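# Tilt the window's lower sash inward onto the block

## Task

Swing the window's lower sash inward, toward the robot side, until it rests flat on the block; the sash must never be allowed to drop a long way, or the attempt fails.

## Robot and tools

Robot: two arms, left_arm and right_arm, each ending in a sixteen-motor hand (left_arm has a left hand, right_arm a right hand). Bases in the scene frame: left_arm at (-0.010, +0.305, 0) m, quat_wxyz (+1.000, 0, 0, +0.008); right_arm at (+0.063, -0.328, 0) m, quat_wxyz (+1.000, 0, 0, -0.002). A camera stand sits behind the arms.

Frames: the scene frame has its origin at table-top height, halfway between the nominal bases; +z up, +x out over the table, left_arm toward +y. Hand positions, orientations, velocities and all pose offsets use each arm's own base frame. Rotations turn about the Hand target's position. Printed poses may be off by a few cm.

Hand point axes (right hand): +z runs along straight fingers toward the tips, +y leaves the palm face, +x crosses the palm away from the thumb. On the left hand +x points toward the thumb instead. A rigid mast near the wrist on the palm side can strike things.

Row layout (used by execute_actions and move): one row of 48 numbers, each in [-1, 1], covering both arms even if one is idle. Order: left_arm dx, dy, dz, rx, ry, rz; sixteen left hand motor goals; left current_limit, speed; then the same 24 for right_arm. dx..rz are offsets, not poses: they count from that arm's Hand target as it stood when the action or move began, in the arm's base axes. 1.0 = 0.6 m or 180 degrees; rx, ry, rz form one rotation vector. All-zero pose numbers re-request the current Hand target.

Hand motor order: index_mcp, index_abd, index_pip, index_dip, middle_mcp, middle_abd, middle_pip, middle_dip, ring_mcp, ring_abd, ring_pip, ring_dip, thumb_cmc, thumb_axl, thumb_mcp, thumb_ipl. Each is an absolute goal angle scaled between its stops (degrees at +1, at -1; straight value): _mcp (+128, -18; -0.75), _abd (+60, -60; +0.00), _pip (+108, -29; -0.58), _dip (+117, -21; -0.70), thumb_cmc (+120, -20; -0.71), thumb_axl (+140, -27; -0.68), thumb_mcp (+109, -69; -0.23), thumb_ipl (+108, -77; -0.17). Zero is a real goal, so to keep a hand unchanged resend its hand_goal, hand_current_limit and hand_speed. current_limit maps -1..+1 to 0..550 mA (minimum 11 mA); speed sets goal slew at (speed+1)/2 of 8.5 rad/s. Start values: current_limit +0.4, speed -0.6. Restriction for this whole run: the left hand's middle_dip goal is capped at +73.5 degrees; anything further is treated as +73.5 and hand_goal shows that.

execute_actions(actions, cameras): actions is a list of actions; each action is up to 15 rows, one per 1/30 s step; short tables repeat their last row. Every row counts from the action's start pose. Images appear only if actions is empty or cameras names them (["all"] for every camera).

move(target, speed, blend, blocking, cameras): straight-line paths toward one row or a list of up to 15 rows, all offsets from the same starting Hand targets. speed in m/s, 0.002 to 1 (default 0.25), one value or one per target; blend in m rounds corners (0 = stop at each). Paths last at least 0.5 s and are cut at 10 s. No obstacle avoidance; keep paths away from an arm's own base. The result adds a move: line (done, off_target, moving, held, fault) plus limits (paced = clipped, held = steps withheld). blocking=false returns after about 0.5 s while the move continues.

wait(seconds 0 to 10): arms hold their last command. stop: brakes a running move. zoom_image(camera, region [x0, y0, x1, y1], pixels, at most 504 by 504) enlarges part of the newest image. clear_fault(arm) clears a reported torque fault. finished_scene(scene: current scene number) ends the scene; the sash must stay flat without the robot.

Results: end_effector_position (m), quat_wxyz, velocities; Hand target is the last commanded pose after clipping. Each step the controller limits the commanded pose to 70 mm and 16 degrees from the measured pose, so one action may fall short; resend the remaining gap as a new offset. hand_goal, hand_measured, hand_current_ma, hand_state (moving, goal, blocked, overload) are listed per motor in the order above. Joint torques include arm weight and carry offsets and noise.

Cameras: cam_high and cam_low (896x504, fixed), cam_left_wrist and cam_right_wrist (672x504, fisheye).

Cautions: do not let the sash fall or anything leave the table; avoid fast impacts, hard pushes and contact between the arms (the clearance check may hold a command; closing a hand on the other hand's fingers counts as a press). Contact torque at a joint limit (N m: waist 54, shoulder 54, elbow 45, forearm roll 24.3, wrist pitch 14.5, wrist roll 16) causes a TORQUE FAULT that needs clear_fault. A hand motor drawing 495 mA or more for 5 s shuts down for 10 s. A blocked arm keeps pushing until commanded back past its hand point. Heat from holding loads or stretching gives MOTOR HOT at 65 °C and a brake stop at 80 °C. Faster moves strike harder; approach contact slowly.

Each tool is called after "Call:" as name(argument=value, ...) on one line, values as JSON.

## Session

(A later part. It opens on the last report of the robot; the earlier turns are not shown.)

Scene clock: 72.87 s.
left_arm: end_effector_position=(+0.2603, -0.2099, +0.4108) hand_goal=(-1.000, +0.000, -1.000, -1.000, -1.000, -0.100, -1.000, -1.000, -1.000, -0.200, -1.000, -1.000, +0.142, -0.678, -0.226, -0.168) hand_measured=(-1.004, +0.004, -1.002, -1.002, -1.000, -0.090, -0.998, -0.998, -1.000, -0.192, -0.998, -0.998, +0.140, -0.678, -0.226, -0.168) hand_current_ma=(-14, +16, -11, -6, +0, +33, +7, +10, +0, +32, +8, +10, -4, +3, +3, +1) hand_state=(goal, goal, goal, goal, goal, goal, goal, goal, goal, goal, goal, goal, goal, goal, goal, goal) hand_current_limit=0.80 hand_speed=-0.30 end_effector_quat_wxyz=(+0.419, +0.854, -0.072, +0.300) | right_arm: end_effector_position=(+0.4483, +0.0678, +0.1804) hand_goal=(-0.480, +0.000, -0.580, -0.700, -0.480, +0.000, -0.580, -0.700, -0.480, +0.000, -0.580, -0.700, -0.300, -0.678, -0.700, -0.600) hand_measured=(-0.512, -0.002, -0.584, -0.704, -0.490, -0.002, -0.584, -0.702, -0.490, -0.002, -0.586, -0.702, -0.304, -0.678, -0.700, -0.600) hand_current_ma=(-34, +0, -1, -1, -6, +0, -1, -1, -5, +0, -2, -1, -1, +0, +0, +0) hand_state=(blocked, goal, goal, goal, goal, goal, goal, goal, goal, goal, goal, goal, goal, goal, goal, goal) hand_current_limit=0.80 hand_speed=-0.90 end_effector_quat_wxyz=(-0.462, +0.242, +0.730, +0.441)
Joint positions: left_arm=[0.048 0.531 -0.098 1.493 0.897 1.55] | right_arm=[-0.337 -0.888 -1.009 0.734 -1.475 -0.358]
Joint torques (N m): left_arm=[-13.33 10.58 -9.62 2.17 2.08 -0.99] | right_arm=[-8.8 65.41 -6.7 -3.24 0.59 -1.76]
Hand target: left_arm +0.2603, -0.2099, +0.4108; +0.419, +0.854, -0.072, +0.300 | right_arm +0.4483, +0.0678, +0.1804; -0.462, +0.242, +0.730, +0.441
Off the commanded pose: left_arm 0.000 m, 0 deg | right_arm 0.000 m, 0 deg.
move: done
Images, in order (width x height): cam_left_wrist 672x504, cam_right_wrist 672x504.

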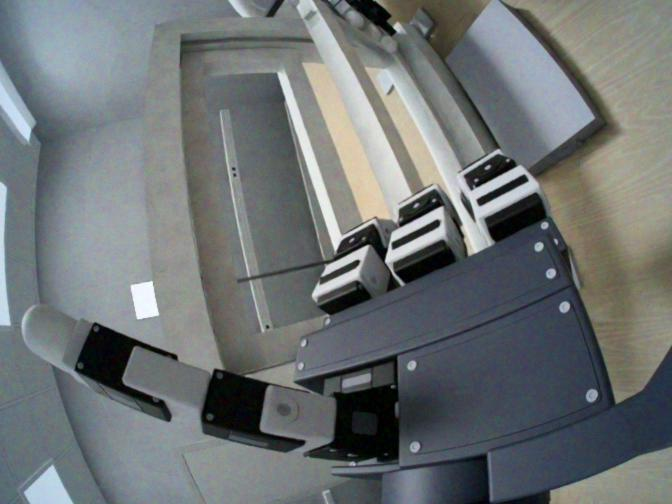

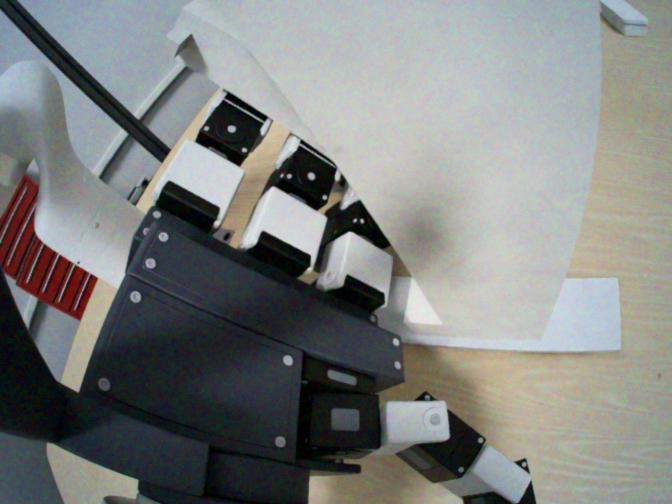

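Call:
move(target=[-0.0257,-0.004,-0.0098,0,0,0,-1,0,-1,-1,-1,-0.1,-1,-1,-1,-0.2,-1,-1,0.142,-0.678,-0.226,-0.168,0.8,-0.3,0,0,0,0,0,0,-0.48,0,-0.58,-0.7,-0.48,0,-0.58,-0.7,-0.48,0,-0.58,-0.7,-0.3,-0.678,-0.7,-0.6,0.8,-0.9], speed=0.03, cameras=["cam_left_wrist"])

Call:
zoom_image(camera="cam_left_wrist", region=[290, 0, 450, 90])

Scene clock: 76.00 s.
left_arm: end_effector_position=(+0.2449, -0.2123, +0.4050) hand_goal=(-1.000, +0.000, -1.000, -1.000, -1.000, -0.100, -1.000, -1.000, -1.000, -0.200, -1.000, -1.000, +0.142, -0.678, -0.226, -0.168) hand_measured=(-1.000, -0.052, -1.000, -1.000, -1.000, -0.090, -0.998, -0.998, -1.000, -0.192, -0.998, -0.998, +0.140, -0.678, -0.226, -0.168) hand_current_ma=(-3, -209, -3, -2, +0, +33, +7, +10, +0, +32, +8, +10, -4, +3, +3, +1) hand_state=(goal, blocked, goal, goal, goal, goal, goal, goal, goal, goal, goal, goal, goal, goal, goal, goal) hand_current_limit=0.80 hand_speed=-0.30 end_effector_quat_wxyz=(+0.419, +0.854, -0.072, +0.300) | right_arm: end_effector_position=(+0.4483, +0.0678, +0.1804) hand_goal=(-0.480, +0.000, -0.580, -0.700, -0.480, +0.000, -0.580, -0.700, -0.480, +0.000, -0.580, -0.700, -0.300, -0.678, -0.700, -0.600) hand_measured=(-0.538, -0.006, -0.584, -0.704, -0.522, -0.006, -0.584, -0.702, -0.504, -0.002, -0.584, -0.702, -0.304, -0.678, -0.700, -0.600) hand_current_ma=(-93, -1, -1, -1, -54, -1, -1, -1, -22, +0, -1, -1, -1, +0, +0, +0) hand_state=(blocked, goal, goal, goal, blocked, goal, goal, goal, blocked, goal, goal, goal, goal, goal, goal, goal) hand_current_limit=0.80 hand_speed=-0.90 end_effector_quat_wxyz=(-0.462, +0.242, +0.730, +0.441)
Joint positions: left_arm=[0.037 0.592 -0.055 1.499 0.889 1.528] | right_arm=[-0.337 -0.888 -1.009 0.733 -1.475 -0.358]
Joint torques (N m): left_arm=[-10.34 9.06 -8.13 2.41 0.17 -1.17] | right_arm=[-6.01 67.1 -14.61 0.61 -1.13 -1.84]
Hand target: left_arm +0.2449, -0.2123, +0.4050; +0.419, +0.854, -0.072, +0.300 | right_arm +0.4483, +0.0678, +0.1804; -0.462, +0.242, +0.730, +0.441
Off the commanded pose: left_arm 0.000 m, 0 deg | right_arm 0.000 m, 0 deg.
move: done
Images, in order (width x height): cam_left_wrist 672x504.

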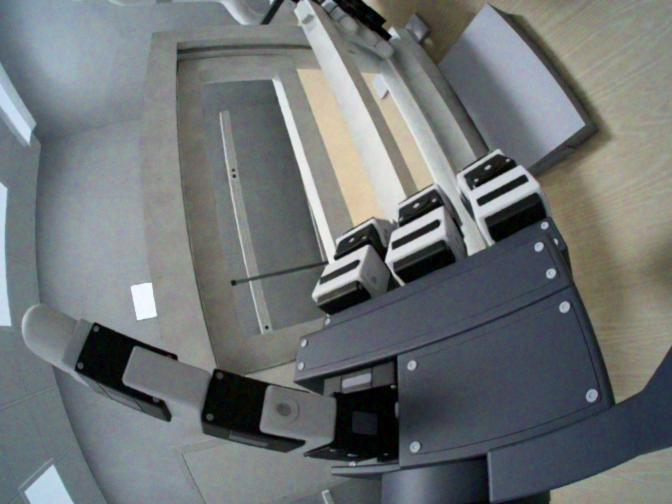

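Scaled by 3.150 from the camera's 672x504 image, which has a finer 960x720 frame.

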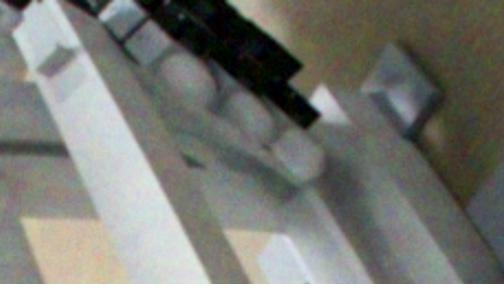

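Call:
move(target=[[0.002,0.0205,0.002,0,0,0,-1,0,-1,-1,-1,-0.1,-1,-1,-1,-0.2,-1,-1,0.142,-0.678,-0.226,-0.168,0.8,-0.3,0,0,0,0,0,0,-0.48,0,-0.58,-0.7,-0.48,0,-0.58,-0.7,-0.48,0,-0.58,-0.7,-0.3,-0.678,-0.7,-0.6,0.8,-0.9],[0.002,0.0205,0.1,0,0,0,-1,0,-1,-1,-1,-0.1,-1,-1,-1,-0.2,-1,-1,0.142,-0.678,-0.226,-0.168,0.8,-0.3,0,0,0,0,0,0,-0.48,0,-0.58,-0.7,-0.48,0,-0.58,-0.7,-0.48,0,-0.58,-0.7,-0.3,-0.678,-0.7,-0.6,0.8,-0.9]], speed=[0.03, 0.12], blend=0.003, cameras=["all"])

Scene clock: 77.70 s.
left_arm: end_effector_position=(+0.2461, -0.2000, +0.4649) hand_goal=(-1.000, +0.000, -1.000, -1.000, -1.000, -0.100, -1.000, -1.000, -1.000, -0.200, -1.000, -1.000, +0.142, -0.678, -0.226, -0.168) hand_measured=(-1.000, +0.000, -1.000, -1.000, -1.000, -0.090, -0.998, -0.998, -1.000, -0.192, -0.998, -0.998, +0.140, -0.678, -0.226, -0.168) hand_current_ma=(-1, -3, -1, -1, +0, +33, +7, +10, +0, +32, +8, +10, -4, +3, +3, +1) hand_state=(goal, goal, goal, goal, goal, goal, goal, goal, goal, goal, goal, goal, goal, goal, goal, goal) hand_current_limit=0.80 hand_speed=-0.30 end_effector_quat_wxyz=(+0.419, +0.854, -0.071, +0.300) | right_arm: end_effector_position=(+0.4483, +0.0678, +0.1804) hand_goal=(-0.480, +0.000, -0.580, -0.700, -0.480, +0.000, -0.580, -0.700, -0.480, +0.000, -0.580, -0.700, -0.300, -0.678, -0.700, -0.600) hand_measured=(-0.538, -0.006, -0.584, -0.704, -0.522, -0.006, -0.584, -0.702, -0.504, -0.002, -0.584, -0.702, -0.304, -0.678, -0.700, -0.600) hand_current_ma=(-93, -1, -1, -1, -54, -1, -1, -1, -22, +0, -1, -1, -1, +0, +0, +0) hand_state=(blocked, goal, goal, goal, blocked, goal, goal, goal, blocked, goal, goal, goal, goal, goal, goal, goal) hand_current_limit=0.80 hand_speed=-0.90 end_effector_quat_wxyz=(-0.462, +0.242, +0.730, +0.441)
Joint positions: left_arm=[0.113 0.743 -0.143 1.735 0.954 1.23] | right_arm=[-0.337 -0.888 -1.009 0.733 -1.475 -0.358]
Joint torques (N m): left_arm=[6.68 8.63 -17.6 0.76 1.73 -1.02] | right_arm=[-3.96 68.85 -22.73 5.37 -4.36 -1.87]
Hand target: left_arm +0.2461, -0.2000, +0.4650; +0.419, +0.854, -0.072, +0.300 | right_arm +0.4483, +0.0678, +0.1804; -0.462, +0.242, +0.730, +0.441
Off the commanded pose: left_arm 0.000 m, 0 deg | right_arm 0.000 m, 0 deg.
move: done

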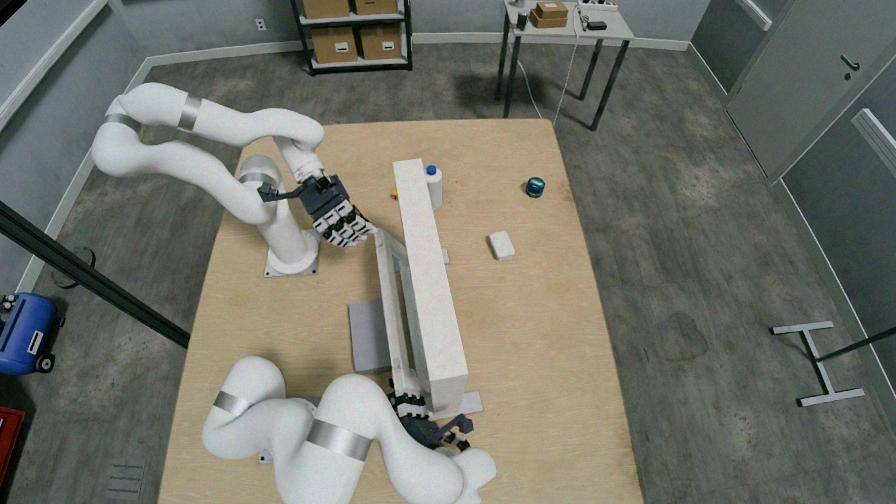

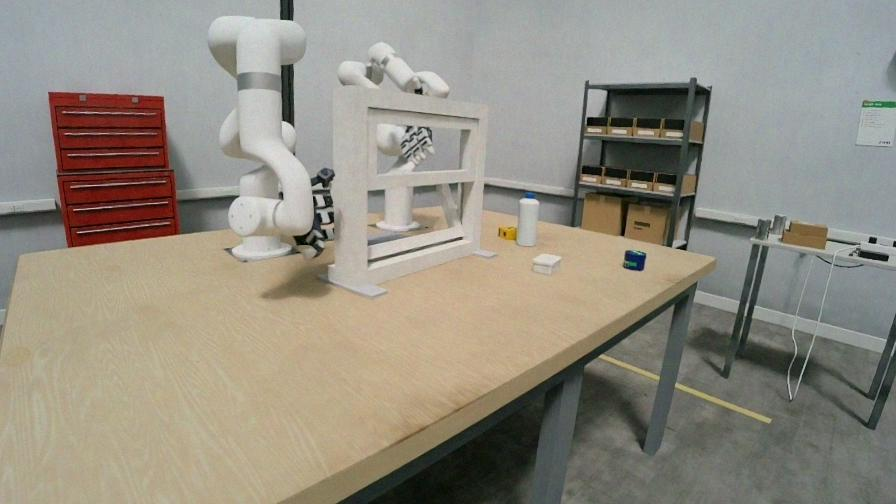

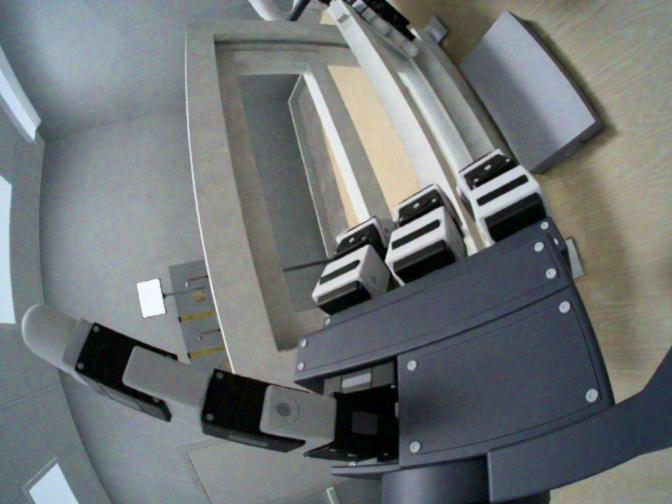

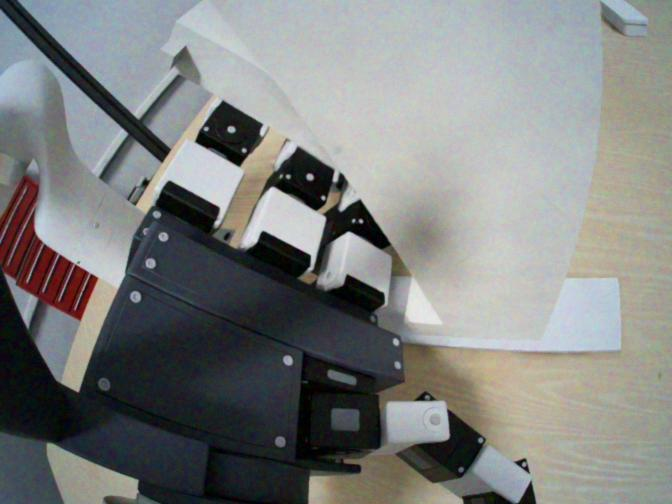

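Call:
move(target=[0,0,0,0,0,0,-1,0,-1,-1,-1,-0.1,-1,-1,-1,-0.2,-1,-1,0.142,-0.678,-0.226,-0.168,0.8,-0.3,-0.0398,-0.0072,0.0012,0.0072,-0.0422,0,-0.48,0,-0.58,-0.7,-0.48,0,-0.58,-0.7,-0.48,0,-0.58,-0.7,-0.3,-0.678,-0.7,-0.6,0.8,-0.97], speed=0.05, cameras=["cam_high", "cam_left_wrist"])

Scene clock: 80.23 s.
left_arm: end_effector_position=(+0.2461, -0.2000, +0.4650) hand_goal=(-1.000, +0.000, -1.000, -1.000, -1.000, -0.100, -1.000, -1.000, -1.000, -0.200, -1.000, -1.000, +0.142, -0.678, -0.226, -0.168) hand_measured=(-1.000, +0.000, -1.000, -1.000, -1.000, -0.090, -0.998, -0.998, -1.000, -0.192, -0.998, -0.998, +0.140, -0.678, -0.226, -0.168) hand_current_ma=(-1, -3, -1, -1, +0, +33, +7, +10, +0, +32, +8, +10, -4, +3, +3, +1) hand_state=(goal, goal, goal, goal, goal, goal, goal, goal, goal, goal, goal, goal, goal, goal, goal, goal) hand_current_limit=0.80 hand_speed=-0.30 end_effector_quat_wxyz=(+0.419, +0.854, -0.072, +0.300) | right_arm: end_effector_position=(+0.4244, +0.0635, +0.1811) hand_goal=(-0.480, +0.000, -0.580, -0.700, -0.480, +0.000, -0.580, -0.700, -0.480, +0.000, -0.580, -0.700, -0.300, -0.678, -0.700, -0.600) hand_measured=(-0.502, -0.006, -0.584, -0.704, -0.512, -0.006, -0.584, -0.702, -0.518, -0.004, -0.584, -0.702, -0.304, -0.678, -0.700, -0.600) hand_current_ma=(-18, -1, -1, -1, -34, -1, -1, -1, -47, -1, -1, -1, -1, +0, +0, +0) hand_state=(blocked, goal, goal, goal, blocked, goal, goal, goal, blocked, goal, goal, goal, goal, goal, goal, goal) hand_current_limit=0.80 hand_speed=-0.97 end_effector_quat_wxyz=(-0.415, +0.208, +0.754, +0.464)
Joint positions: left_arm=[0.113 0.743 -0.143 1.735 0.954 1.23] | right_arm=[-0.365 -0.864 -0.942 0.733 -1.402 -0.518]
Joint torques (N m): left_arm=[7.49 8.72 -17.58 1 1.72 -0.76] | right_arm=[-8.12 66.53 -6.91 5.26 0.02 -1.42]
Hand target: left_arm +0.2461, -0.2000, +0.4650; +0.419, +0.854, -0.072, +0.300 | right_arm +0.4244, +0.0635, +0.1811; -0.415, +0.208, +0.754, +0.464
Off the commanded pose: left_arm 0.000 m, 0 deg | right_arm 0.000 m, 0 deg.
move: done
Images, in order (width x height): cam_high 896x504, cam_left_wrist 672x504.

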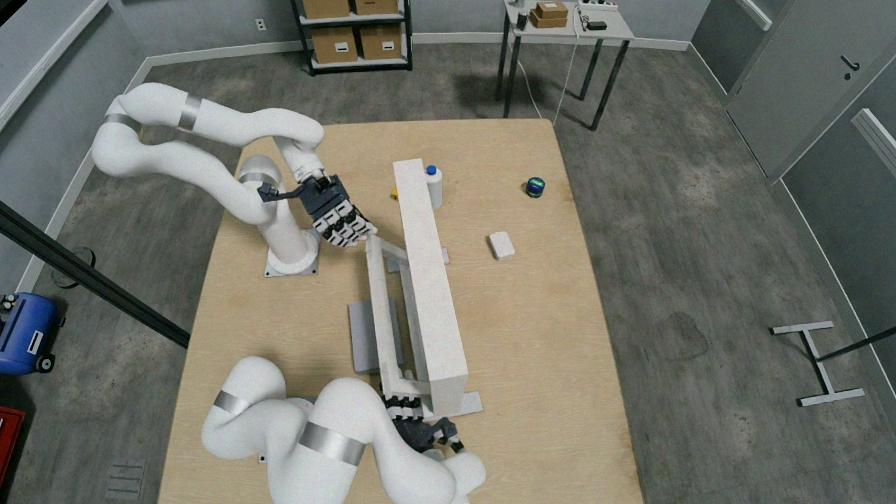

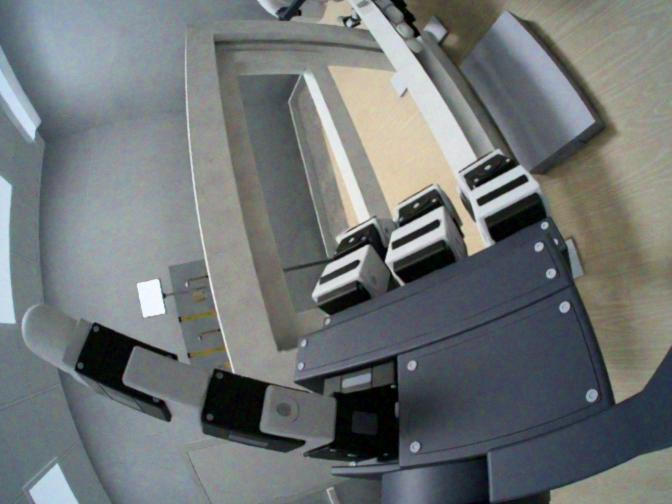

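Call:
move(target=[0,0,0,0,0,0,-1,0,-1,-1,-1,-0.1,-1,-1,-1,-0.2,-1,-1,0.142,-0.678,-0.226,-0.168,0.8,-0.3,-0.0462,-0.008,-0.0153,0.0112,-0.0657,0,-0.48,0,-0.58,-0.7,-0.48,0,-0.58,-0.7,-0.48,0,-0.58,-0.7,-0.3,-0.678,-0.7,-0.6,0.8,-0.97], speed=0.05, cameras=["cam_low"])

Scene clock: 83.47 s.
left_arm: end_effector_position=(+0.2461, -0.2000, +0.4650) hand_goal=(-1.000, +0.000, -1.000, -1.000, -1.000, -0.100, -1.000, -1.000, -1.000, -0.200, -1.000, -1.000, +0.142, -0.678, -0.226, -0.168) hand_measured=(-1.000, +0.000, -1.000, -1.000, -1.000, -0.090, -0.998, -0.998, -1.000, -0.192, -0.998, -0.998, +0.140, -0.678, -0.226, -0.168) hand_current_ma=(-1, -3, -1, -1, +0, +33, +7, +10, +0, +32, +8, +10, -4, +3, +3, +1) hand_state=(goal, goal, goal, goal, goal, goal, goal, goal, goal, goal, goal, goal, goal, goal, goal, goal) hand_current_limit=0.80 hand_speed=-0.30 end_effector_quat_wxyz=(+0.419, +0.854, -0.072, +0.300) | right_arm: end_effector_position=(+0.3967, +0.0587, +0.1720) hand_goal=(-0.480, +0.000, -0.580, -0.700, -0.480, +0.000, -0.580, -0.700, -0.480, +0.000, -0.580, -0.700, -0.300, -0.678, -0.700, -0.600) hand_measured=(-0.494, -0.006, -0.584, -0.704, -0.512, -0.006, -0.584, -0.702, -0.536, -0.006, -0.584, -0.702, -0.304, -0.678, -0.700, -0.600) hand_current_ma=(-8, -1, -1, -1, -34, -1, -1, -1, -89, -2, -1, -1, -1, +0, +0, +0) hand_state=(goal, goal, goal, goal, blocked, goal, goal, goal, blocked, goal, goal, goal, goal, goal, goal, goal) hand_current_limit=0.80 hand_speed=-0.97 end_effector_quat_wxyz=(-0.339, +0.151, +0.785, +0.496)
Joint positions: left_arm=[0.113 0.743 -0.143 1.735 0.954 1.23] | right_arm=[-0.402 -0.869 -0.878 0.758 -1.296 -0.774]
Joint torques (N m): left_arm=[6.86 8.32 -17.43 0.86 1.71 -0.45] | right_arm=[-8.21 37.3 -5.55 4.7 -0.47 -1.43]
Hand target: left_arm +0.2461, -0.2000, +0.4650; +0.419, +0.854, -0.072, +0.300 | right_arm +0.3967, +0.0587, +0.1720; -0.339, +0.151, +0.785, +0.496
Off the commanded pose: left_arm 0.000 m, 0 deg | right_arm 0.000 m, 0 deg.
move: done
Images, in order (width x height): cam_low 896x504.

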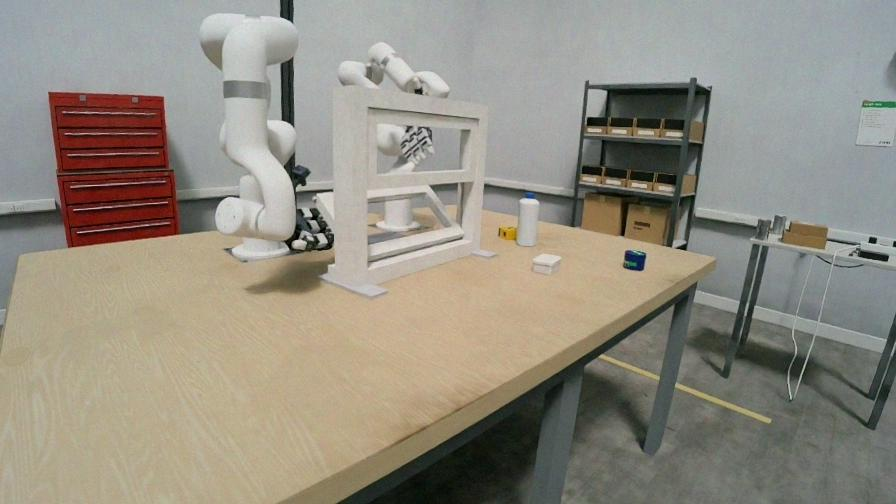

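Call:
move(target=[0,0,0,0,0,0,-1,0,-1,-1,-1,-0.1,-1,-1,-1,-0.2,-1,-1,0.142,-0.678,-0.226,-0.168,0.8,-0.3,-0.0427,0.0302,-0.0287,-0.0208,-0.06,0.0239,-0.369,0,-0.58,-0.7,-0.369,0,-0.58,-0.7,-0.369,0,-0.58,-0.7,-0.3,-0.678,-0.7,-0.6,0.8,-0.98], speed=0.05, cameras=["cam_low","cam_right_wrist"])

Scene clock: 86.20 s.
left_arm: end_effector_position=(+0.2461, -0.2000, +0.4650) hand_goal=(-1.000, +0.000, -1.000, -1.000, -1.000, -0.100, -1.000, -1.000, -1.000, -0.200, -1.000, -1.000, +0.142, -0.678, -0.226, -0.168) hand_measured=(-1.000, +0.000, -1.000, -1.000, -1.000, -0.090, -0.998, -0.998, -1.000, -0.192, -0.998, -0.998, +0.140, -0.678, -0.226, -0.168) hand_current_ma=(-1, -3, -1, -1, +0, +33, +7, +10, +0, +32, +8, +10, -4, +3, +3, +1) hand_state=(goal, goal, goal, goal, goal, goal, goal, goal, goal, goal, goal, goal, goal, goal, goal, goal) hand_current_limit=0.80 hand_speed=-0.30 end_effector_quat_wxyz=(+0.419, +0.854, -0.072, +0.300) | right_arm: end_effector_position=(+0.3711, +0.0768, +0.1547) hand_goal=(-0.370, +0.000, -0.580, -0.700, -0.370, +0.000, -0.580, -0.700, -0.370, +0.000, -0.580, -0.700, -0.300, -0.678, -0.700, -0.600) hand_measured=(-0.388, -0.006, -0.584, -0.704, -0.422, -0.006, -0.580, -0.702, -0.466, -0.004, -0.580, -0.702, -0.304, -0.678, -0.700, -0.600) hand_current_ma=(-12, -1, -1, -1, -78, -1, +0, -1, -217, +0, +0, -1, -1, +0, +0, +0) hand_state=(goal, goal, goal, goal, blocked, goal, goal, goal, blocked, goal, goal, goal, goal, goal, goal, goal) hand_current_limit=0.80 hand_speed=-0.98 end_effector_quat_wxyz=(-0.277, +0.085, +0.834, +0.469)
Joint positions: left_arm=[0.113 0.743 -0.143 1.735 0.954 1.23] | right_arm=[-0.368 -0.843 -0.819 0.78 -1.135 -0.954]
Joint torques (N m): left_arm=[7.6 8.14 -17.17 0.83 1.7 -0.22] | right_arm=[10.38 65.46 -4.3 4.81 -0.58 -1.33]
Hand target: left_arm +0.2461, -0.2000, +0.4650; +0.419, +0.854, -0.072, +0.300 | right_arm +0.3711, +0.0768, +0.1547; -0.277, +0.085, +0.834, +0.469
Off the commanded pose: left_arm 0.000 m, 0 deg | right_arm 0.000 m, 0 deg.
move: done
Images, in order (width x height): cam_low 896x504, cam_right_wrist 672x504.

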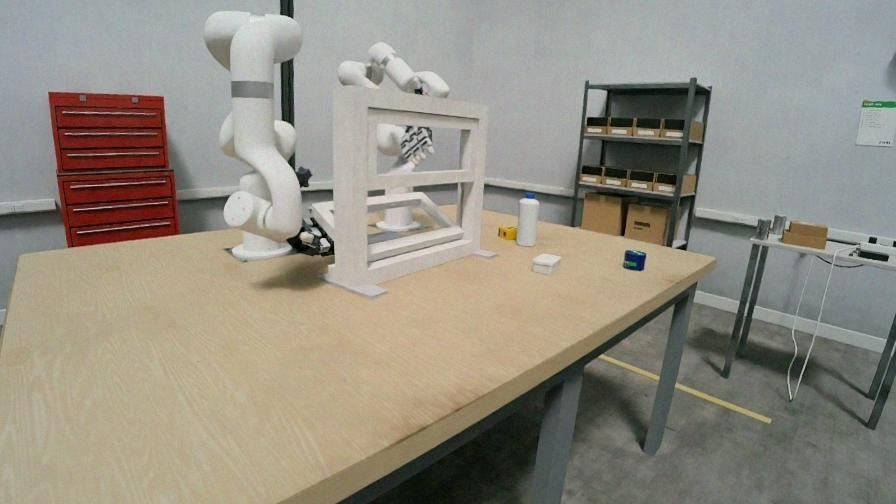

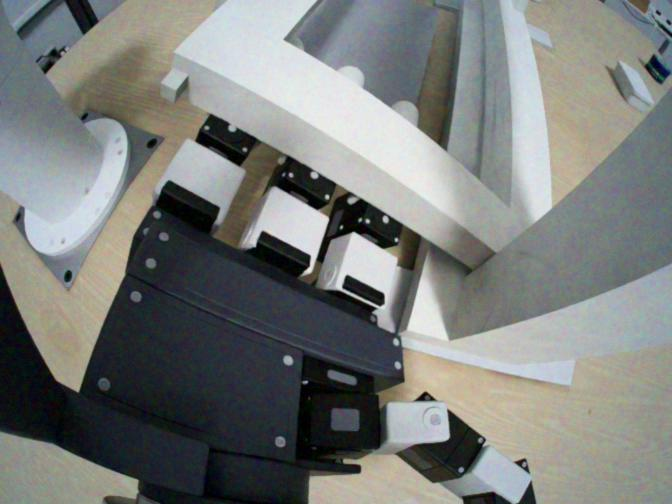

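Call:
move(target=[0,0,0,0,0,0,-1,0,-1,-1,-1,-0.1,-1,-1,-1,-0.2,-1,-1,0.142,-0.678,-0.226,-0.168,0.8,-0.3,-0.036,0.0128,-0.0392,-0.0181,-0.0707,0.0151,-0.282,0,-0.58,-0.7,-0.291,0,-0.58,-0.7,-0.31,0,-0.58,-0.7,-0.3,-0.678,-0.7,-0.6,0.8,-0.98], speed=0.05, cameras=["cam_low","cam_right_wrist"])

Scene clock: 89.10 s.
left_arm: end_effector_position=(+0.2461, -0.2000, +0.4650) hand_goal=(-1.000, +0.000, -1.000, -1.000, -1.000, -0.100, -1.000, -1.000, -1.000, -0.200, -1.000, -1.000, +0.142, -0.678, -0.226, -0.168) hand_measured=(-1.000, +0.000, -1.000, -1.000, -1.000, -0.090, -0.998, -0.998, -1.000, -0.192, -0.998, -0.998, +0.140, -0.678, -0.226, -0.168) hand_current_ma=(-1, -3, -1, -1, +0, +33, +7, +10, +0, +32, +8, +10, -4, +3, +3, +1) hand_state=(goal, goal, goal, goal, goal, goal, goal, goal, goal, goal, goal, goal, goal, goal, goal, goal) hand_current_limit=0.80 hand_speed=-0.30 end_effector_quat_wxyz=(+0.419, +0.854, -0.072, +0.300) | right_arm: end_effector_position=(+0.3495, +0.0845, +0.1312) hand_goal=(-0.282, +0.000, -0.580, -0.700, -0.292, +0.000, -0.580, -0.700, -0.310, +0.000, -0.580, -0.700, -0.300, -0.678, -0.700, -0.600) hand_measured=(-0.302, -0.006, -0.584, -0.704, -0.346, -0.004, -0.580, -0.702, -0.396, -0.002, -0.580, -0.702, -0.304, -0.678, -0.700, -0.600) hand_current_ma=(-14, -1, -1, -1, -81, -1, +0, -1, -185, +0, +0, -1, -1, +0, +0, +0) hand_state=(goal, goal, goal, goal, blocked, goal, goal, goal, blocked, goal, goal, goal, goal, goal, goal, goal) hand_current_limit=0.80 hand_speed=-0.98 end_effector_quat_wxyz=(-0.191, +0.021, +0.875, +0.445)
Joint positions: left_arm=[0.113 0.743 -0.143 1.735 0.954 1.23] | right_arm=[-0.359 -0.833 -0.758 0.866 -0.962 -1.208]
Joint torques (N m): left_arm=[6.64 8.43 -17.29 0.76 1.65 -0.04] | right_arm=[9.51 62.64 -2.1 4.33 -0.83 -1.36]
Hand target: left_arm +0.2461, -0.2000, +0.4650; +0.419, +0.854, -0.072, +0.300 | right_arm +0.3495, +0.0845, +0.1312; -0.191, +0.021, +0.875, +0.445
Off the commanded pose: left_arm 0.000 m, 0 deg | right_arm 0.000 m, 0 deg.
move: done
Images, in order (width x height): cam_low 896x504, cam_right_wrist 672x504.

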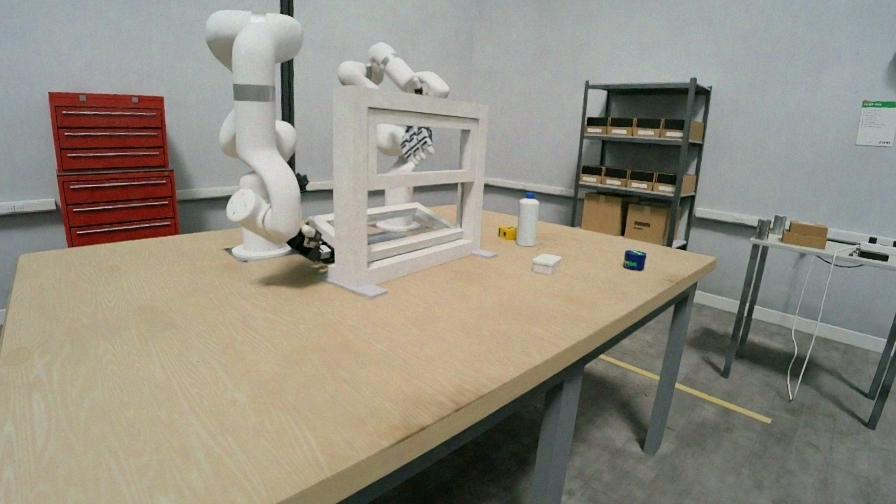

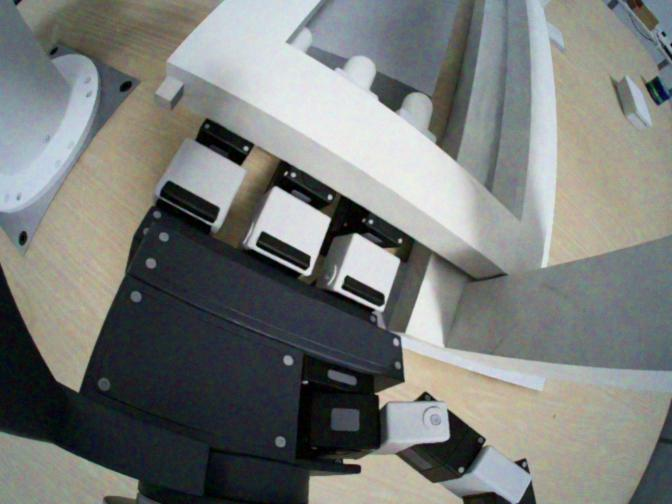

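Call:
move(target=[0,0,0,0,0,0,-1,0,-1,-1,-1,-0.1,-1,-1,-1,-0.2,-1,-1,0.142,-0.678,-0.226,-0.168,0.8,-0.3,-0.0237,0.0017,-0.042,-0.0196,-0.0766,0.0083,-0.203,0,-0.58,-0.7,-0.213,0,-0.58,-0.7,-0.235,0,-0.58,-0.7,-0.3,-0.678,-0.7,-0.6,0.8,-0.98], speed=0.05, cameras=["cam_low","cam_right_wrist","cam_high"])

Scene clock: 92.23 s.
left_arm: end_effector_position=(+0.2461, -0.2000, +0.4650) hand_goal=(-1.000, +0.000, -1.000, -1.000, -1.000, -0.100, -1.000, -1.000, -1.000, -0.200, -1.000, -1.000, +0.142, -0.678, -0.226, -0.168) hand_measured=(-1.000, +0.000, -1.000, -1.000, -1.000, -0.090, -0.998, -0.998, -1.000, -0.192, -0.998, -0.998, +0.140, -0.678, -0.226, -0.168) hand_current_ma=(-1, -3, -1, -1, +0, +33, +7, +10, +0, +32, +8, +10, -4, +3, +3, +1) hand_state=(goal, goal, goal, goal, goal, goal, goal, goal, goal, goal, goal, goal, goal, goal, goal, goal) hand_current_limit=0.80 hand_speed=-0.30 end_effector_quat_wxyz=(+0.419, +0.854, -0.072, +0.300) | right_arm: end_effector_position=(+0.3353, +0.0855, +0.1061) hand_goal=(-0.204, +0.000, -0.580, -0.700, -0.214, +0.000, -0.580, -0.700, -0.236, +0.000, -0.580, -0.700, -0.300, -0.678, -0.700, -0.600) hand_measured=(-0.250, -0.006, -0.584, -0.704, -0.282, -0.004, -0.580, -0.702, -0.312, -0.002, -0.580, -0.702, -0.304, -0.678, -0.700, -0.600) hand_current_ma=(-63, -1, -1, -1, -123, -1, +0, -1, -150, +0, +0, -1, -1, +0, +0, +0) hand_state=(blocked, goal, goal, goal, blocked, goal, goal, goal, blocked, goal, goal, goal, goal, goal, goal, goal) hand_current_limit=0.80 hand_speed=-0.98 end_effector_quat_wxyz=(-0.090, -0.038, +0.905, +0.415)
Joint positions: left_arm=[0.113 0.743 -0.143 1.735 0.954 1.23] | right_arm=[-0.368 -0.83 -0.699 1.046 -0.806 -1.547]
Joint torques (N m): left_arm=[7.62 8.11 -17.66 0.81 1.56 0.19] | right_arm=[-9.23 32.11 -0.65 2.78 -0.83 -1.68]
Hand target: left_arm +0.2461, -0.2000, +0.4650; +0.419, +0.854, -0.072, +0.300 | right_arm +0.3353, +0.0855, +0.1060; -0.090, -0.038, +0.905, +0.415
Off the commanded pose: left_arm 0.000 m, 0 deg | right_arm 0.000 m, 0 deg.
move: done
Images, in order (width x height): cam_high 896x504, cam_low 896x504, cam_right_wrist 672x504.

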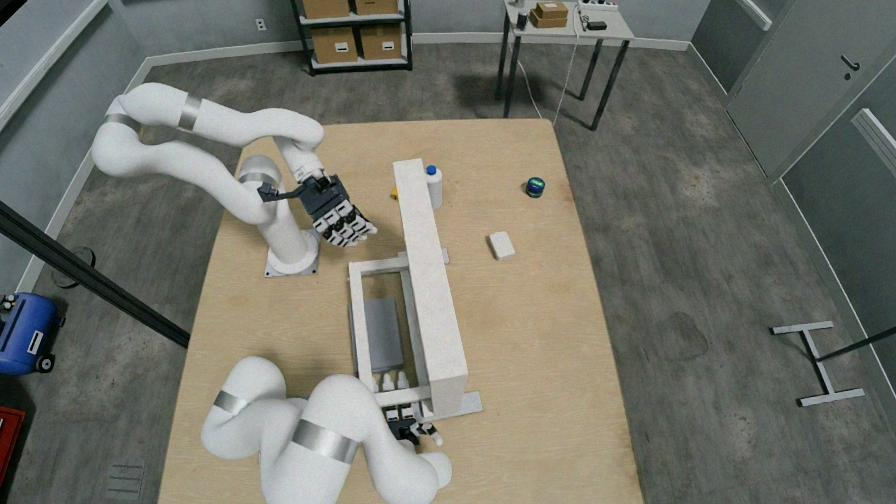

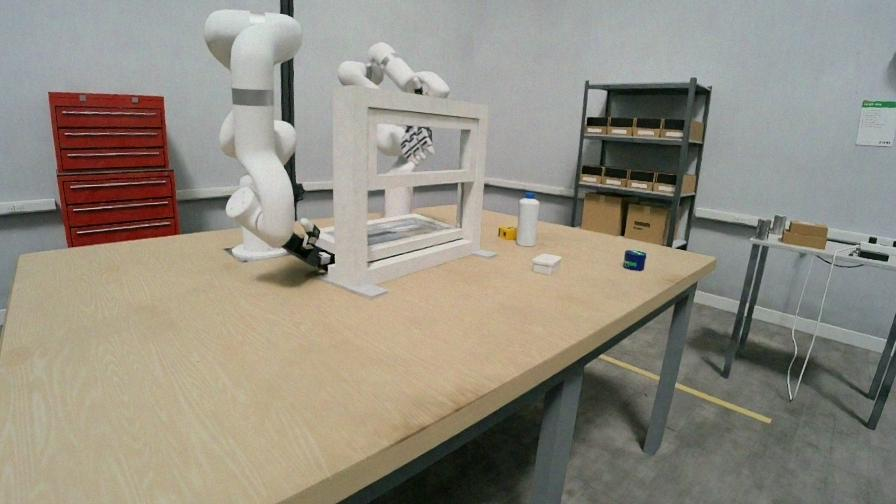

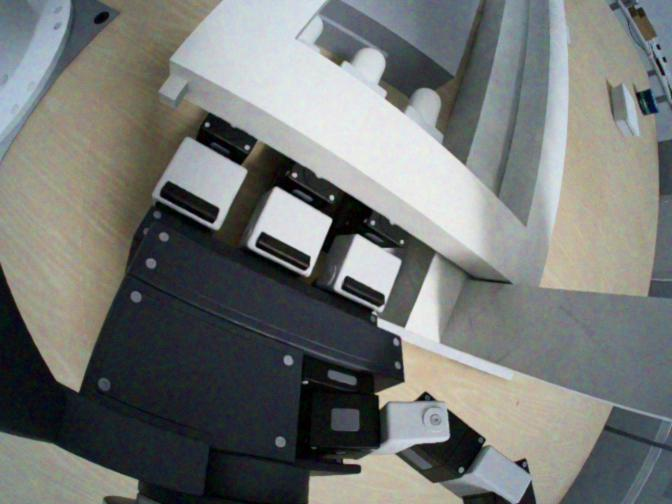

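Call:
zoom_image(camera="cam_high", region=[320, 330, 500, 470])

Call:
zoom_image(camera="cam_low", region=[270, 190, 520, 310])

Scaled by 2.800 from the camera's 896x504 image, which has a finer 1280x720 frame.

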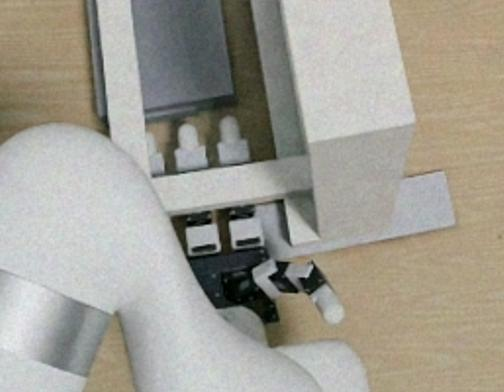

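Scaled by 2.016 from the camera's 896x504 image, which has a finer 1280x720 frame.

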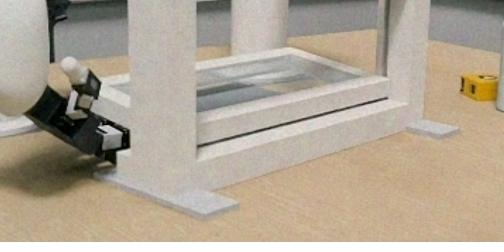

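Call:
move(target=[0,0,0,0,0,0,-1,0,-1,-1,-1,-0.1,-1,-1,-1,-0.2,-1,-1,0.142,-0.678,-0.226,-0.168,0.8,-0.3,-0.0045,-0.0008,-0.001,0.0037,-0.0219,0,-0.29,0,-0.58,-0.7,-0.32,0,-0.58,-0.7,-0.36,0,-0.58,-0.7,-0.3,-0.678,-0.7,-0.6,0.8,-0.98], speed=0.05, cameras=["cam_low","cam_right_wrist"])

Scene clock: 95.00 s.
left_arm: end_effector_position=(+0.2461, -0.2000, +0.4650) hand_goal=(-1.000, +0.000, -1.000, -1.000, -1.000, -0.100, -1.000, -1.000, -1.000, -0.200, -1.000, -1.000, +0.142, -0.678, -0.226, -0.168) hand_measured=(-1.000, +0.000, -1.000, -1.000, -1.000, -0.090, -0.998, -0.998, -1.000, -0.192, -0.998, -0.998, +0.140, -0.678, -0.226, -0.168) hand_current_ma=(-1, -3, -1, -1, +0, +33, +7, +10, +0, +32, +8, +10, -4, +3, +3, +1) hand_state=(goal, goal, goal, goal, goal, goal, goal, goal, goal, goal, goal, goal, goal, goal, goal, goal) hand_current_limit=0.80 hand_speed=-0.30 end_effector_quat_wxyz=(+0.419, +0.854, -0.072, +0.300) | right_arm: end_effector_position=(+0.3325, +0.0850, +0.1054) hand_goal=(-0.290, +0.000, -0.580, -0.700, -0.320, +0.000, -0.580, -0.700, -0.360, +0.000, -0.580, -0.700, -0.300, -0.678, -0.700, -0.600) hand_measured=(-0.334, -0.002, -0.584, -0.704, -0.348, -0.004, -0.580, -0.702, -0.366, -0.002, -0.580, -0.702, -0.304, -0.678, -0.700, -0.600) hand_current_ma=(-59, +0, -1, -1, -27, -1, +0, -1, -2, +0, +0, -1, -1, +0, +0, +0) hand_state=(blocked, goal, goal, goal, blocked, goal, goal, goal, goal, goal, goal, goal, goal, goal, goal, goal) hand_current_limit=0.80 hand_speed=-0.98 end_effector_quat_wxyz=(-0.059, -0.053, +0.905, +0.419)
Joint positions: left_arm=[0.113 0.743 -0.143 1.735 0.954 1.23] | right_arm=[-0.379 -0.831 -0.683 1.111 -0.799 -1.663]
Joint torques (N m): left_arm=[7.4 8.74 -17.45 0.93 1.54 0.46] | right_arm=[-8.08 32.8 0.22 2.97 -2.98 -1.55]
Hand target: left_arm +0.2461, -0.2000, +0.4650; +0.419, +0.854, -0.072, +0.300 | right_arm +0.3326, +0.0850, +0.1054; -0.059, -0.053, +0.905, +0.419
Off the commanded pose: left_arm 0.000 m, 0 deg | right_arm 0.000 m, 0 deg.
move: done
Images, in order (width x height): cam_low 896x504, cam_right_wrist 672x504.

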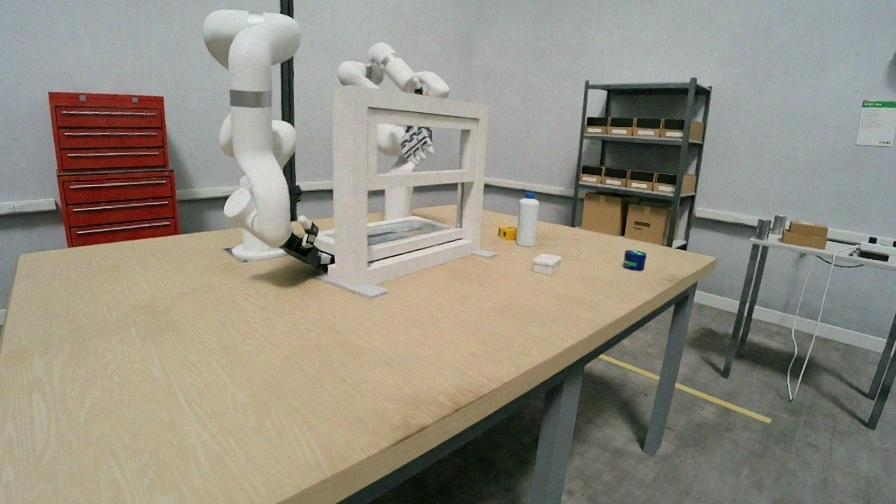

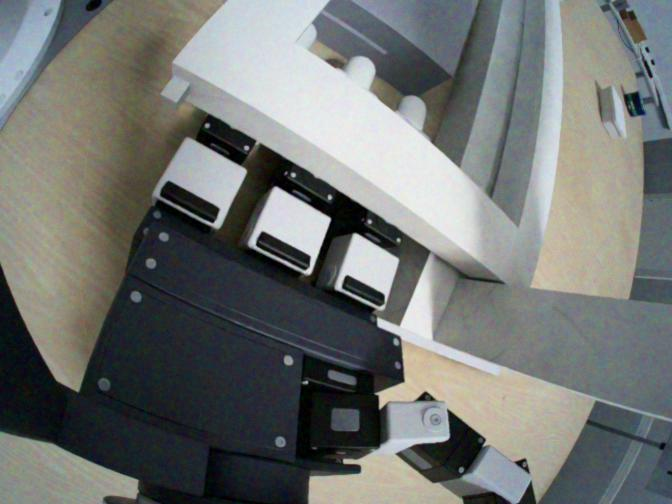

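Call:
move(target=[0,0,0,0,0,0,-1,0,-1,-1,-1,-0.1,-1,-1,-1,-0.2,-1,-1,0.142,-0.678,-0.226,-0.168,0.8,-0.3,0,0,0,0,0,0,-0.36,0,-0.58,-0.7,-0.365,0,-0.58,-0.7,-0.38,0,-0.58,-0.7,-0.3,-0.678,-0.7,-0.6,0.8,-0.98], speed=0.05, cameras=["cam_low","cam_right_wrist"])

Scene clock: 96.00 s.
left_arm: end_effector_position=(+0.2461, -0.2000, +0.4650) hand_goal=(-1.000, +0.000, -1.000, -1.000, -1.000, -0.100, -1.000, -1.000, -1.000, -0.200, -1.000, -1.000, +0.142, -0.678, -0.226, -0.168) hand_measured=(-1.000, +0.000, -1.000, -1.000, -1.000, -0.090, -0.998, -0.998, -1.000, -0.192, -0.998, -0.998, +0.140, -0.678, -0.226, -0.168) hand_current_ma=(-1, -3, -1, -1, +0, +33, +7, +10, +0, +32, +8, +10, -4, +3, +3, +1) hand_state=(goal, goal, goal, goal, goal, goal, goal, goal, goal, goal, goal, goal, goal, goal, goal, goal) hand_current_limit=0.80 hand_speed=-0.30 end_effector_quat_wxyz=(+0.419, +0.854, -0.072, +0.300) | right_arm: end_effector_position=(+0.3325, +0.0850, +0.1054) hand_goal=(-0.360, +0.000, -0.580, -0.700, -0.366, +0.000, -0.580, -0.700, -0.380, +0.000, -0.580, -0.700, -0.300, -0.678, -0.700, -0.600) hand_measured=(-0.342, -0.002, -0.584, -0.704, -0.374, -0.004, -0.580, -0.702, -0.386, -0.002, -0.580, -0.702, -0.304, -0.678, -0.700, -0.600) hand_current_ma=(+1, +0, -1, -1, -3, -1, +0, -1, -2, +0, +0, -1, -1, +0, +0, +0) hand_state=(moving, goal, goal, goal, goal, goal, goal, goal, goal, goal, goal, goal, goal, goal, goal, goal) hand_current_limit=0.80 hand_speed=-0.98 end_effector_quat_wxyz=(-0.059, -0.053, +0.905, +0.419)
Joint positions: left_arm=[0.113 0.743 -0.143 1.735 0.954 1.23] | right_arm=[-0.379 -0.831 -0.683 1.111 -0.799 -1.663]
Joint torques (N m): left_arm=[7.21 8.03 -17.26 0.77 1.5 0.5] | right_arm=[-5.89 34.72 -1.24 2.94 -3.66 -1.14]
Hand target: left_arm +0.2461, -0.2000, +0.4650; +0.419, +0.854, -0.072, +0.300 | right_arm +0.3326, +0.0850, +0.1054; -0.059, -0.053, +0.905, +0.419
Off the commanded pose: left_arm 0.000 m, 0 deg | right_arm 0.000 m, 0 deg.
move: done
Images, in order (width x height): cam_low 896x504, cam_right_wrist 672x504.

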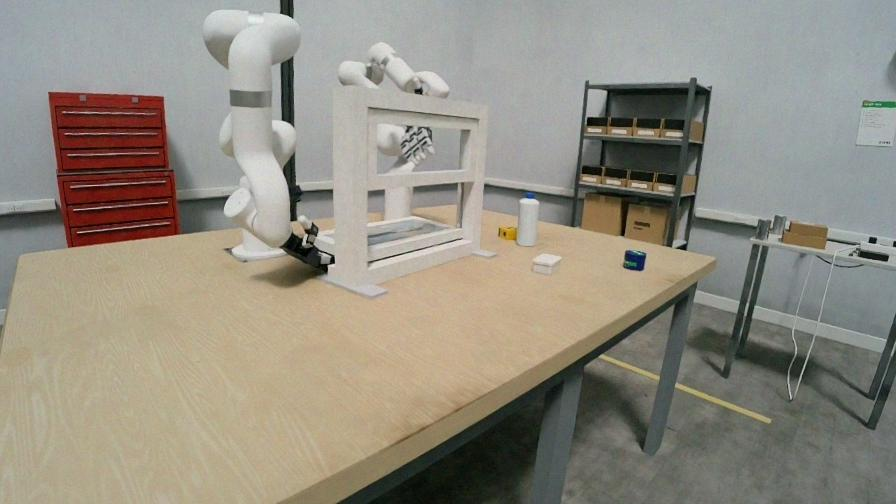

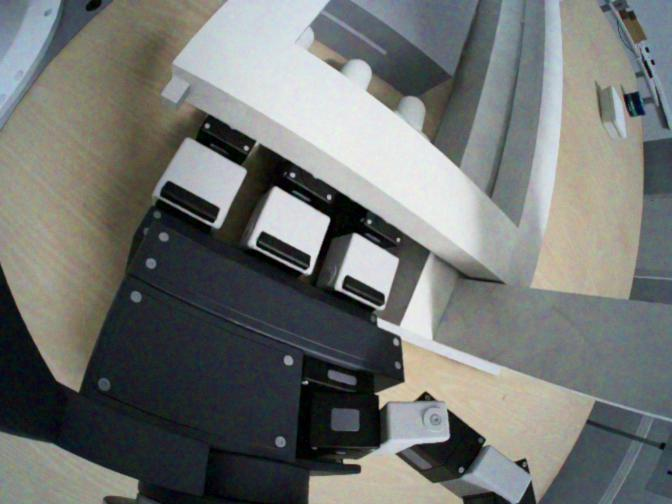

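Call:
wait(seconds=0.7, cameras=["cam_low","cam_high"])

Call:
zoom_image(camera="cam_low", region=[310, 200, 480, 290])

Call:
zoom_image(camera="cam_high", region=[330, 240, 480, 440])

Scene clock: 96.83 s.
left_arm: end_effector_position=(+0.2461, -0.2000, +0.4650) hand_goal=(-1.000, +0.000, -1.000, -1.000, -1.000, -0.100, -1.000, -1.000, -1.000, -0.200, -1.000, -1.000, +0.142, -0.678, -0.226, -0.168) hand_measured=(-1.000, +0.000, -1.000, -1.000, -1.000, -0.090, -0.998, -0.998, -1.000, -0.192, -0.998, -0.998, +0.140, -0.678, -0.226, -0.168) hand_current_ma=(-1, -3, -1, -1, +0, +33, +7, +10, +0, +32, +8, +10, -4, +3, +3, +1) hand_state=(goal, goal, goal, goal, goal, goal, goal, goal, goal, goal, goal, goal, goal, goal, goal, goal) hand_current_limit=0.80 hand_speed=-0.30 end_effector_quat_wxyz=(+0.419, +0.854, -0.072, +0.300) | right_arm: end_effector_position=(+0.3325, +0.0850, +0.1054) hand_goal=(-0.360, +0.000, -0.580, -0.700, -0.366, +0.000, -0.580, -0.700, -0.380, +0.000, -0.580, -0.700, -0.300, -0.678, -0.700, -0.600) hand_measured=(-0.344, -0.002, -0.584, -0.704, -0.374, -0.004, -0.580, -0.702, -0.386, -0.002, -0.580, -0.702, -0.304, -0.678, -0.700, -0.600) hand_current_ma=(+11, +0, -1, -1, -3, -1, +0, -1, -2, +0, +0, -1, -1, +0, +0, +0) hand_state=(goal, goal, goal, goal, goal, goal, goal, goal, goal, goal, goal, goal, goal, goal, goal, goal) hand_current_limit=0.80 hand_speed=-0.98 end_effector_quat_wxyz=(-0.059, -0.053, +0.905, +0.419)
Joint positions: left_arm=[0.113 0.743 -0.143 1.735 0.954 1.23] | right_arm=[-0.379 -0.831 -0.683 1.111 -0.799 -1.663]
Joint torques (N m): left_arm=[7.63 9.2 -17.5 0.85 1.52 0.56] | right_arm=[-6.89 35.34 -3.36 2.9 -4.02 -0.85]
Hand target: left_arm +0.2461, -0.2000, +0.4650; +0.419, +0.854, -0.072, +0.300 | right_arm +0.3326, +0.0850, +0.1054; -0.059, -0.053, +0.905, +0.419
Off the commanded pose: left_arm 0.000 m, 0 deg | right_arm 0.000 m, 0 deg.
wait: 0.70 s; at rest by 0.03 s
Images, in order (width x height): cam_high 896x504, cam_low 896x504.

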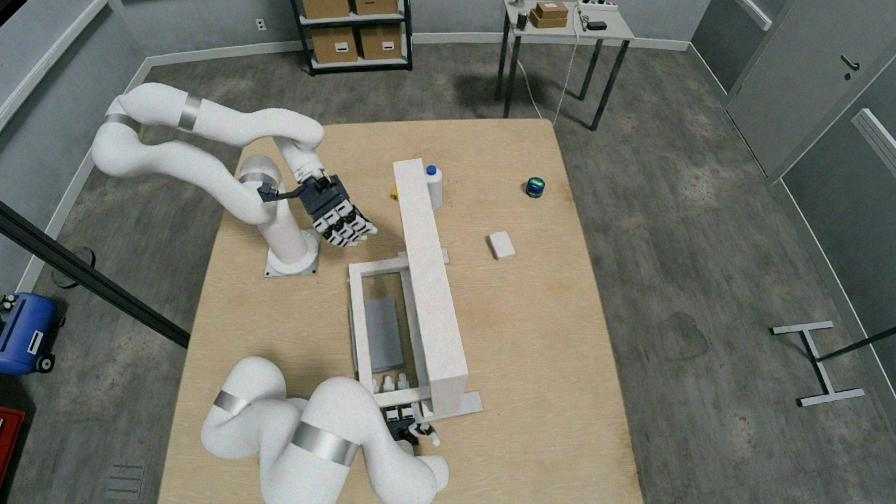

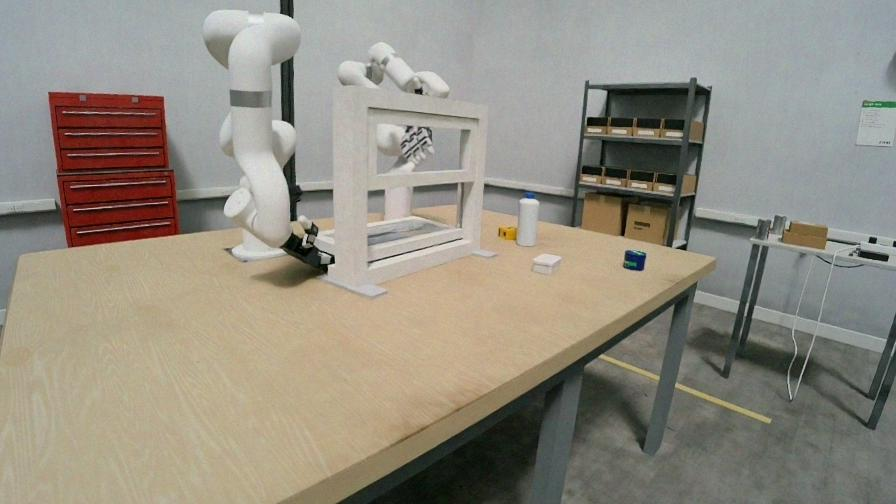

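Scaled by 2.965 from the camera's 896x504 image, which has a finer 1280x720 frame.

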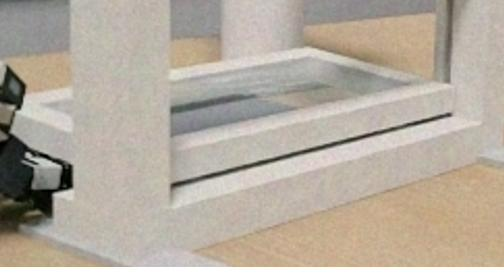

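Scaled by 2.520 from the camera's 896x504 image, which has a finer 1280x720 frame.

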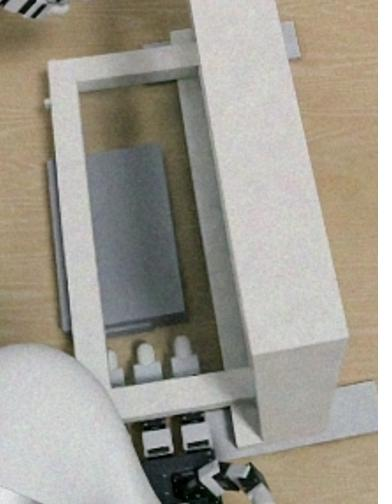

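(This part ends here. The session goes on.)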